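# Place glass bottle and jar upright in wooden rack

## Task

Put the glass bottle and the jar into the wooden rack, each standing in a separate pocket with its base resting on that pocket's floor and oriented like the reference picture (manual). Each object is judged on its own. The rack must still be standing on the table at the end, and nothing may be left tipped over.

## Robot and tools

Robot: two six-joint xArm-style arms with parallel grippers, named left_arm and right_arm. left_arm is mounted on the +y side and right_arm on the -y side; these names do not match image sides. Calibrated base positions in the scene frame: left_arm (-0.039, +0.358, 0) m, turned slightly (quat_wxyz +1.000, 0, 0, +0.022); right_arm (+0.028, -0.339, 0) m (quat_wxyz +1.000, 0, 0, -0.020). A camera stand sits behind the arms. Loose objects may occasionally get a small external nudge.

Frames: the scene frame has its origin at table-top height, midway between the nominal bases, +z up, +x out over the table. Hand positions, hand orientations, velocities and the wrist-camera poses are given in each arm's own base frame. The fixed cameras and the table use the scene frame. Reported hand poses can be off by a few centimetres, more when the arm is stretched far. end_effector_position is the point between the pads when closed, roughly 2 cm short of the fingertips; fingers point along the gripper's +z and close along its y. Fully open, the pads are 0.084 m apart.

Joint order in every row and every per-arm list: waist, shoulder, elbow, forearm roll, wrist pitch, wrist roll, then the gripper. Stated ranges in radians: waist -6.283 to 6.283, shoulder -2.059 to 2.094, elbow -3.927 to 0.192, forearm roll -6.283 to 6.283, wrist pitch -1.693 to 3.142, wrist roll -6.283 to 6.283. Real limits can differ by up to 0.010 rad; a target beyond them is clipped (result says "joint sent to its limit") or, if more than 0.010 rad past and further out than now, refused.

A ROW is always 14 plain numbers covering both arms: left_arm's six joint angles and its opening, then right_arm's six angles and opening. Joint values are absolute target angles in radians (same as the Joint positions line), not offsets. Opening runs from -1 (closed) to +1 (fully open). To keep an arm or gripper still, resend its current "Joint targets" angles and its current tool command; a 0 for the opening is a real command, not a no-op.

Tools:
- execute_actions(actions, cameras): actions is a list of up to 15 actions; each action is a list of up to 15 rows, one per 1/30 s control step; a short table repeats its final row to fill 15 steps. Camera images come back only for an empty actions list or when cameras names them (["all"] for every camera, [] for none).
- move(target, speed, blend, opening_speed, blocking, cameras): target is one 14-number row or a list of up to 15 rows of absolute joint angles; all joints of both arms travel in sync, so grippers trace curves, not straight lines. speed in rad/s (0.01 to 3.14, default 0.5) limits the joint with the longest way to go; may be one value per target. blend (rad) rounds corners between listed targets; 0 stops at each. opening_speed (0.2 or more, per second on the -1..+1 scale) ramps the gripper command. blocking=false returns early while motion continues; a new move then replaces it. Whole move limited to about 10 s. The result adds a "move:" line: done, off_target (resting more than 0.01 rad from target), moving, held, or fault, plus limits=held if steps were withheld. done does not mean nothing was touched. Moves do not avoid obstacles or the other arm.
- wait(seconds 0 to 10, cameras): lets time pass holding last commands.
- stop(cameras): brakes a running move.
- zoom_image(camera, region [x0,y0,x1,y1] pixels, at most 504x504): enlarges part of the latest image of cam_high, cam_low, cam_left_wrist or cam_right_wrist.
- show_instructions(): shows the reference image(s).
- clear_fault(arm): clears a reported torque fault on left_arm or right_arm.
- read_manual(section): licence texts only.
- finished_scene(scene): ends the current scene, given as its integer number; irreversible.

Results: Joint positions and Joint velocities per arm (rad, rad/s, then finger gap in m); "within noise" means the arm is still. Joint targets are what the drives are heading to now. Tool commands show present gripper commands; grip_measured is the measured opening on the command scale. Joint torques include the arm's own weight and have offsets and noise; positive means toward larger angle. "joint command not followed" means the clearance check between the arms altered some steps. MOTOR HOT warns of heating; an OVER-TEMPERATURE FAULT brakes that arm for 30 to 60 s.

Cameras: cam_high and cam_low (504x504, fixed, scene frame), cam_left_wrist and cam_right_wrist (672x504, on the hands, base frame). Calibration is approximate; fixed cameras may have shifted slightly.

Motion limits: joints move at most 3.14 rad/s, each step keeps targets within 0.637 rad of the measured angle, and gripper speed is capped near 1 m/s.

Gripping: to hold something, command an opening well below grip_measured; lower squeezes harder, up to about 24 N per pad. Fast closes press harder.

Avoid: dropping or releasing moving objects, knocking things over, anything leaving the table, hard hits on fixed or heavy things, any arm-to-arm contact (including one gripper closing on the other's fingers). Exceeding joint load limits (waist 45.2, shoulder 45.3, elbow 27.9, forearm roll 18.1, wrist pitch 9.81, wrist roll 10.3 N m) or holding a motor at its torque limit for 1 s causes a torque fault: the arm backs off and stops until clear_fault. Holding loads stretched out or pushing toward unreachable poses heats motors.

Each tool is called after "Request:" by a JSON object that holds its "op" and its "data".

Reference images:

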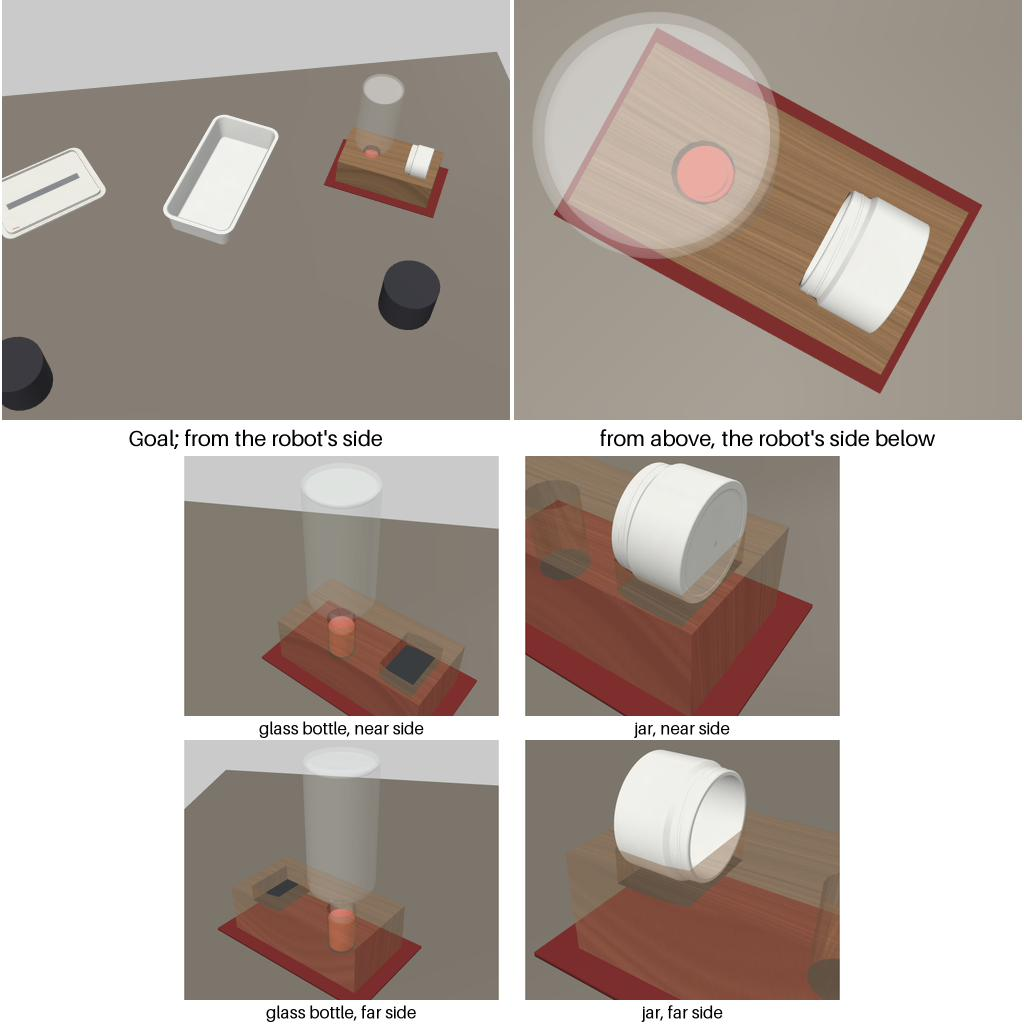

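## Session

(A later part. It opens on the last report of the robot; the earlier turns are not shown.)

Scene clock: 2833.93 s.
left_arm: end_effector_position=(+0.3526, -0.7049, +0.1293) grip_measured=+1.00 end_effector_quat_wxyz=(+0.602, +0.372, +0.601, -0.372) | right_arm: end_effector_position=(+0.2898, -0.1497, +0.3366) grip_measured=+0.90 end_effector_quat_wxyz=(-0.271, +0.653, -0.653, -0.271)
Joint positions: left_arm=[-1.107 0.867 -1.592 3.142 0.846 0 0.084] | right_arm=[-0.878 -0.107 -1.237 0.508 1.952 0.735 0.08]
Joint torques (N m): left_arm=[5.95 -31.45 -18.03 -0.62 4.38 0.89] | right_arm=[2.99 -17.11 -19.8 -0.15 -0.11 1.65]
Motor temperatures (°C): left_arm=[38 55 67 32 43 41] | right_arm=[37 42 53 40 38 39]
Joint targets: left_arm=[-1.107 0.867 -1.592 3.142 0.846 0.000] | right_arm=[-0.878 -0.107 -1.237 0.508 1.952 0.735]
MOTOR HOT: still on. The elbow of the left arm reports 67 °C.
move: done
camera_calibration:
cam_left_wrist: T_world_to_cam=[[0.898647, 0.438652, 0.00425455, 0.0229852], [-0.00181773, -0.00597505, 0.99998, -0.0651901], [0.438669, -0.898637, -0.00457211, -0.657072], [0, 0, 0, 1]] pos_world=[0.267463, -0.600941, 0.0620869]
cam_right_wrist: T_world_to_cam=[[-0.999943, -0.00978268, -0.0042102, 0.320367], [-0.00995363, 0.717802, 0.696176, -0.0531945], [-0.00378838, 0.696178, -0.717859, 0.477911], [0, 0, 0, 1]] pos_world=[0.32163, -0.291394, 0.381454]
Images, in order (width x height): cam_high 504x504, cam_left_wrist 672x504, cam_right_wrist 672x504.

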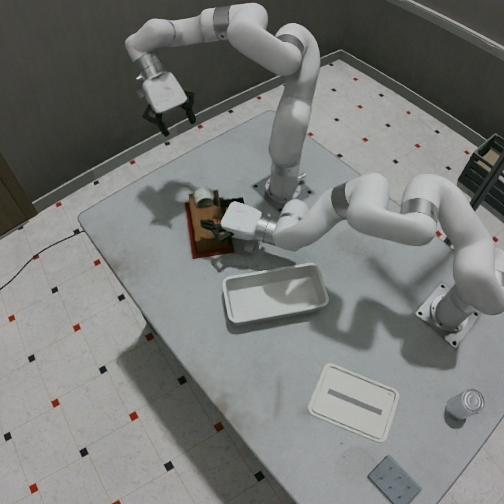

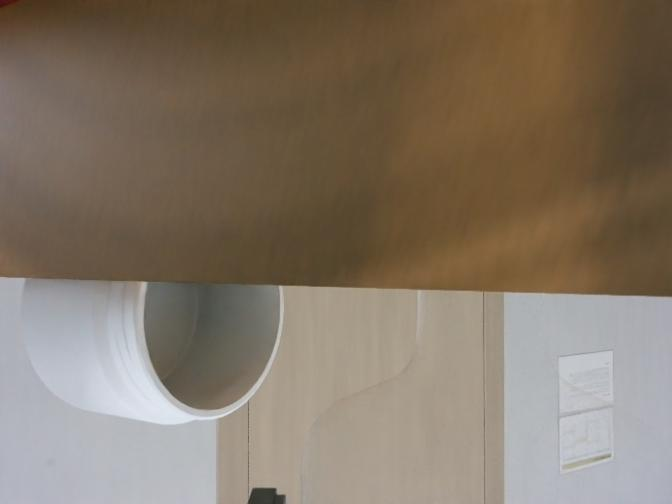

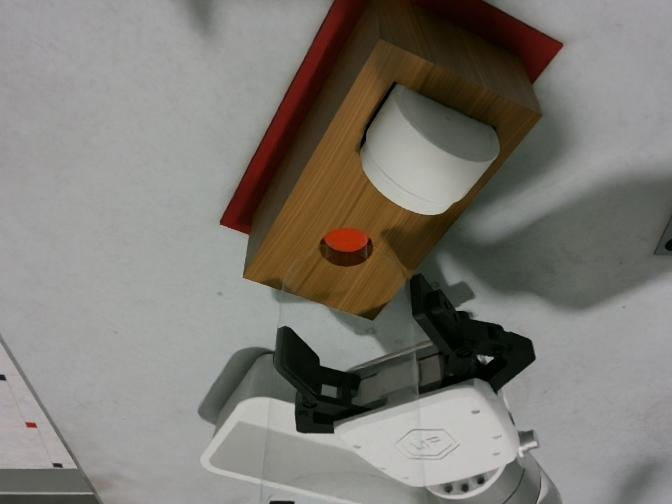

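Request:
{"op": "move", "data": {"target": [[-1.1070,0.6816,-1.2420,3.1416,1.0104,0,1.0,-0.8780,-0.1073,-1.2373,0.5082,1.9516,0.7348,0.9],[-1.1070,0.4615,-0.9679,3.1416,1.0644,0,1.0,-0.8780,-0.1073,-1.2373,0.5082,1.9516,0.7348,0.9],[-0.5,0.1599,-0.972,3.1416,0.7587,0,1.0,-0.8780,-0.1073,-1.2373,0.5082,1.9516,0.7348,0.9]], "speed": [0.15,0.3,0.6], "blend": [0.02,0.05,0], "cameras": ["cam_high","cam_low","cam_right_wrist"]}}

Request:
{"op": "zoom_image", "data": {"camera": "cam_high", "region": [160, 120, 260, 260]}}

Request:
{"op": "zoom_image", "data": {"camera": "cam_low", "region": [210, 100, 330, 230]}}

Scene clock: 2854.43 s.
left_arm: end_effector_position=(+0.5717, -0.3124, +0.2839) grip_measured=+1.00 end_effector_quat_wxyz=(+0.685, +0.175, +0.685, -0.175) | right_arm: end_effector_position=(+0.2898, -0.1497, +0.3366) grip_measured=+0.90 end_effector_quat_wxyz=(-0.271, +0.653, -0.653, -0.271)
Joint positions: left_arm=[-0.5 0.16 -0.972 3.142 0.759 0 0.084] | right_arm=[-0.878 -0.107 -1.237 0.508 1.952 0.735 0.08]
Joint torques (N m): left_arm=[5.92 -25.6 -21.33 -0.55 0.04 0.81] | right_arm=[2.97 -17.19 -19.84 -0.11 -0.53 1.81]
Motor temperatures (°C): left_arm=[38 55 63 32 43 41] | right_arm=[37 42 53 40 38 39]
Joint targets: left_arm=[-0.500 0.160 -0.972 3.142 0.759 0.000] | right_arm=[-0.878 -0.107 -1.237 0.508 1.952 0.735]
MOTOR HOT: still on. The elbow of the left arm reports 63 °C.
move: done
camera_calibration:
cam_right_wrist: T_world_to_cam=[[-0.999943, -0.00978268, -0.0042102, 0.320367], [-0.00995363, 0.717802, 0.696176, -0.0531945], [-0.00378838, 0.696178, -0.717859, 0.477911], [0, 0, 0, 1]] pos_world=[0.32163, -0.291394, 0.381454]
Images, in order (width x height): cam_high 504x504, cam_low 504x504, cam_right_wrist 672x504.

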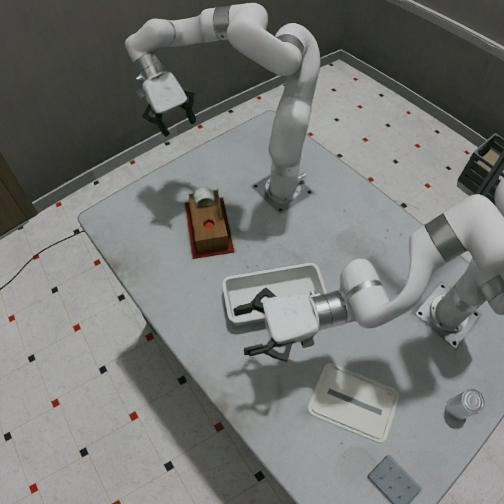

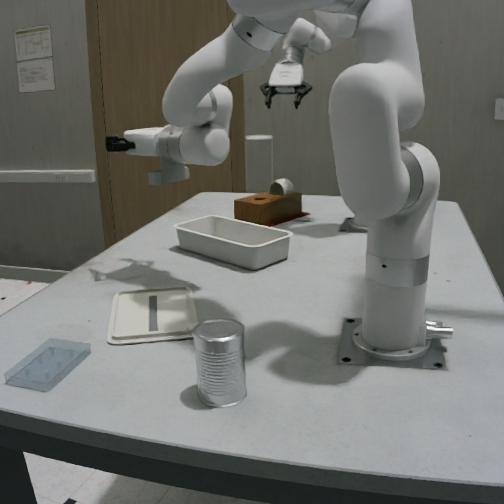

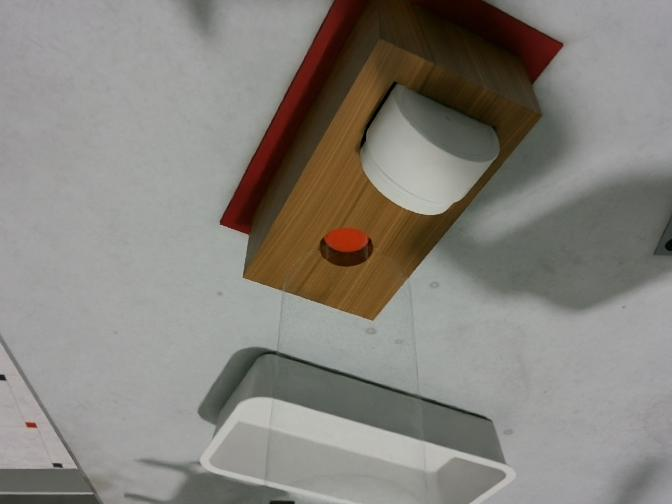

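Scaled by 3.600 from the camera's 504x504 image, which has a finer 720x720 frame.

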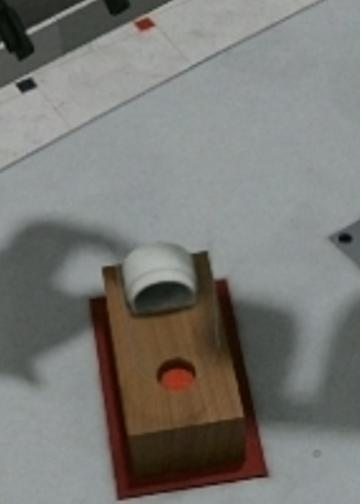

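Scaled by 3.877 from the camera's 504x504 image, which has a finer 720x720 frame.

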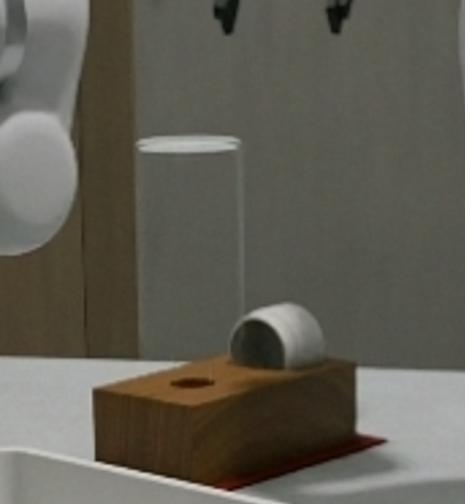

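Request:
{"op": "finished_scene", "data": {"scene": 1}}

The scene is finished: the task was done.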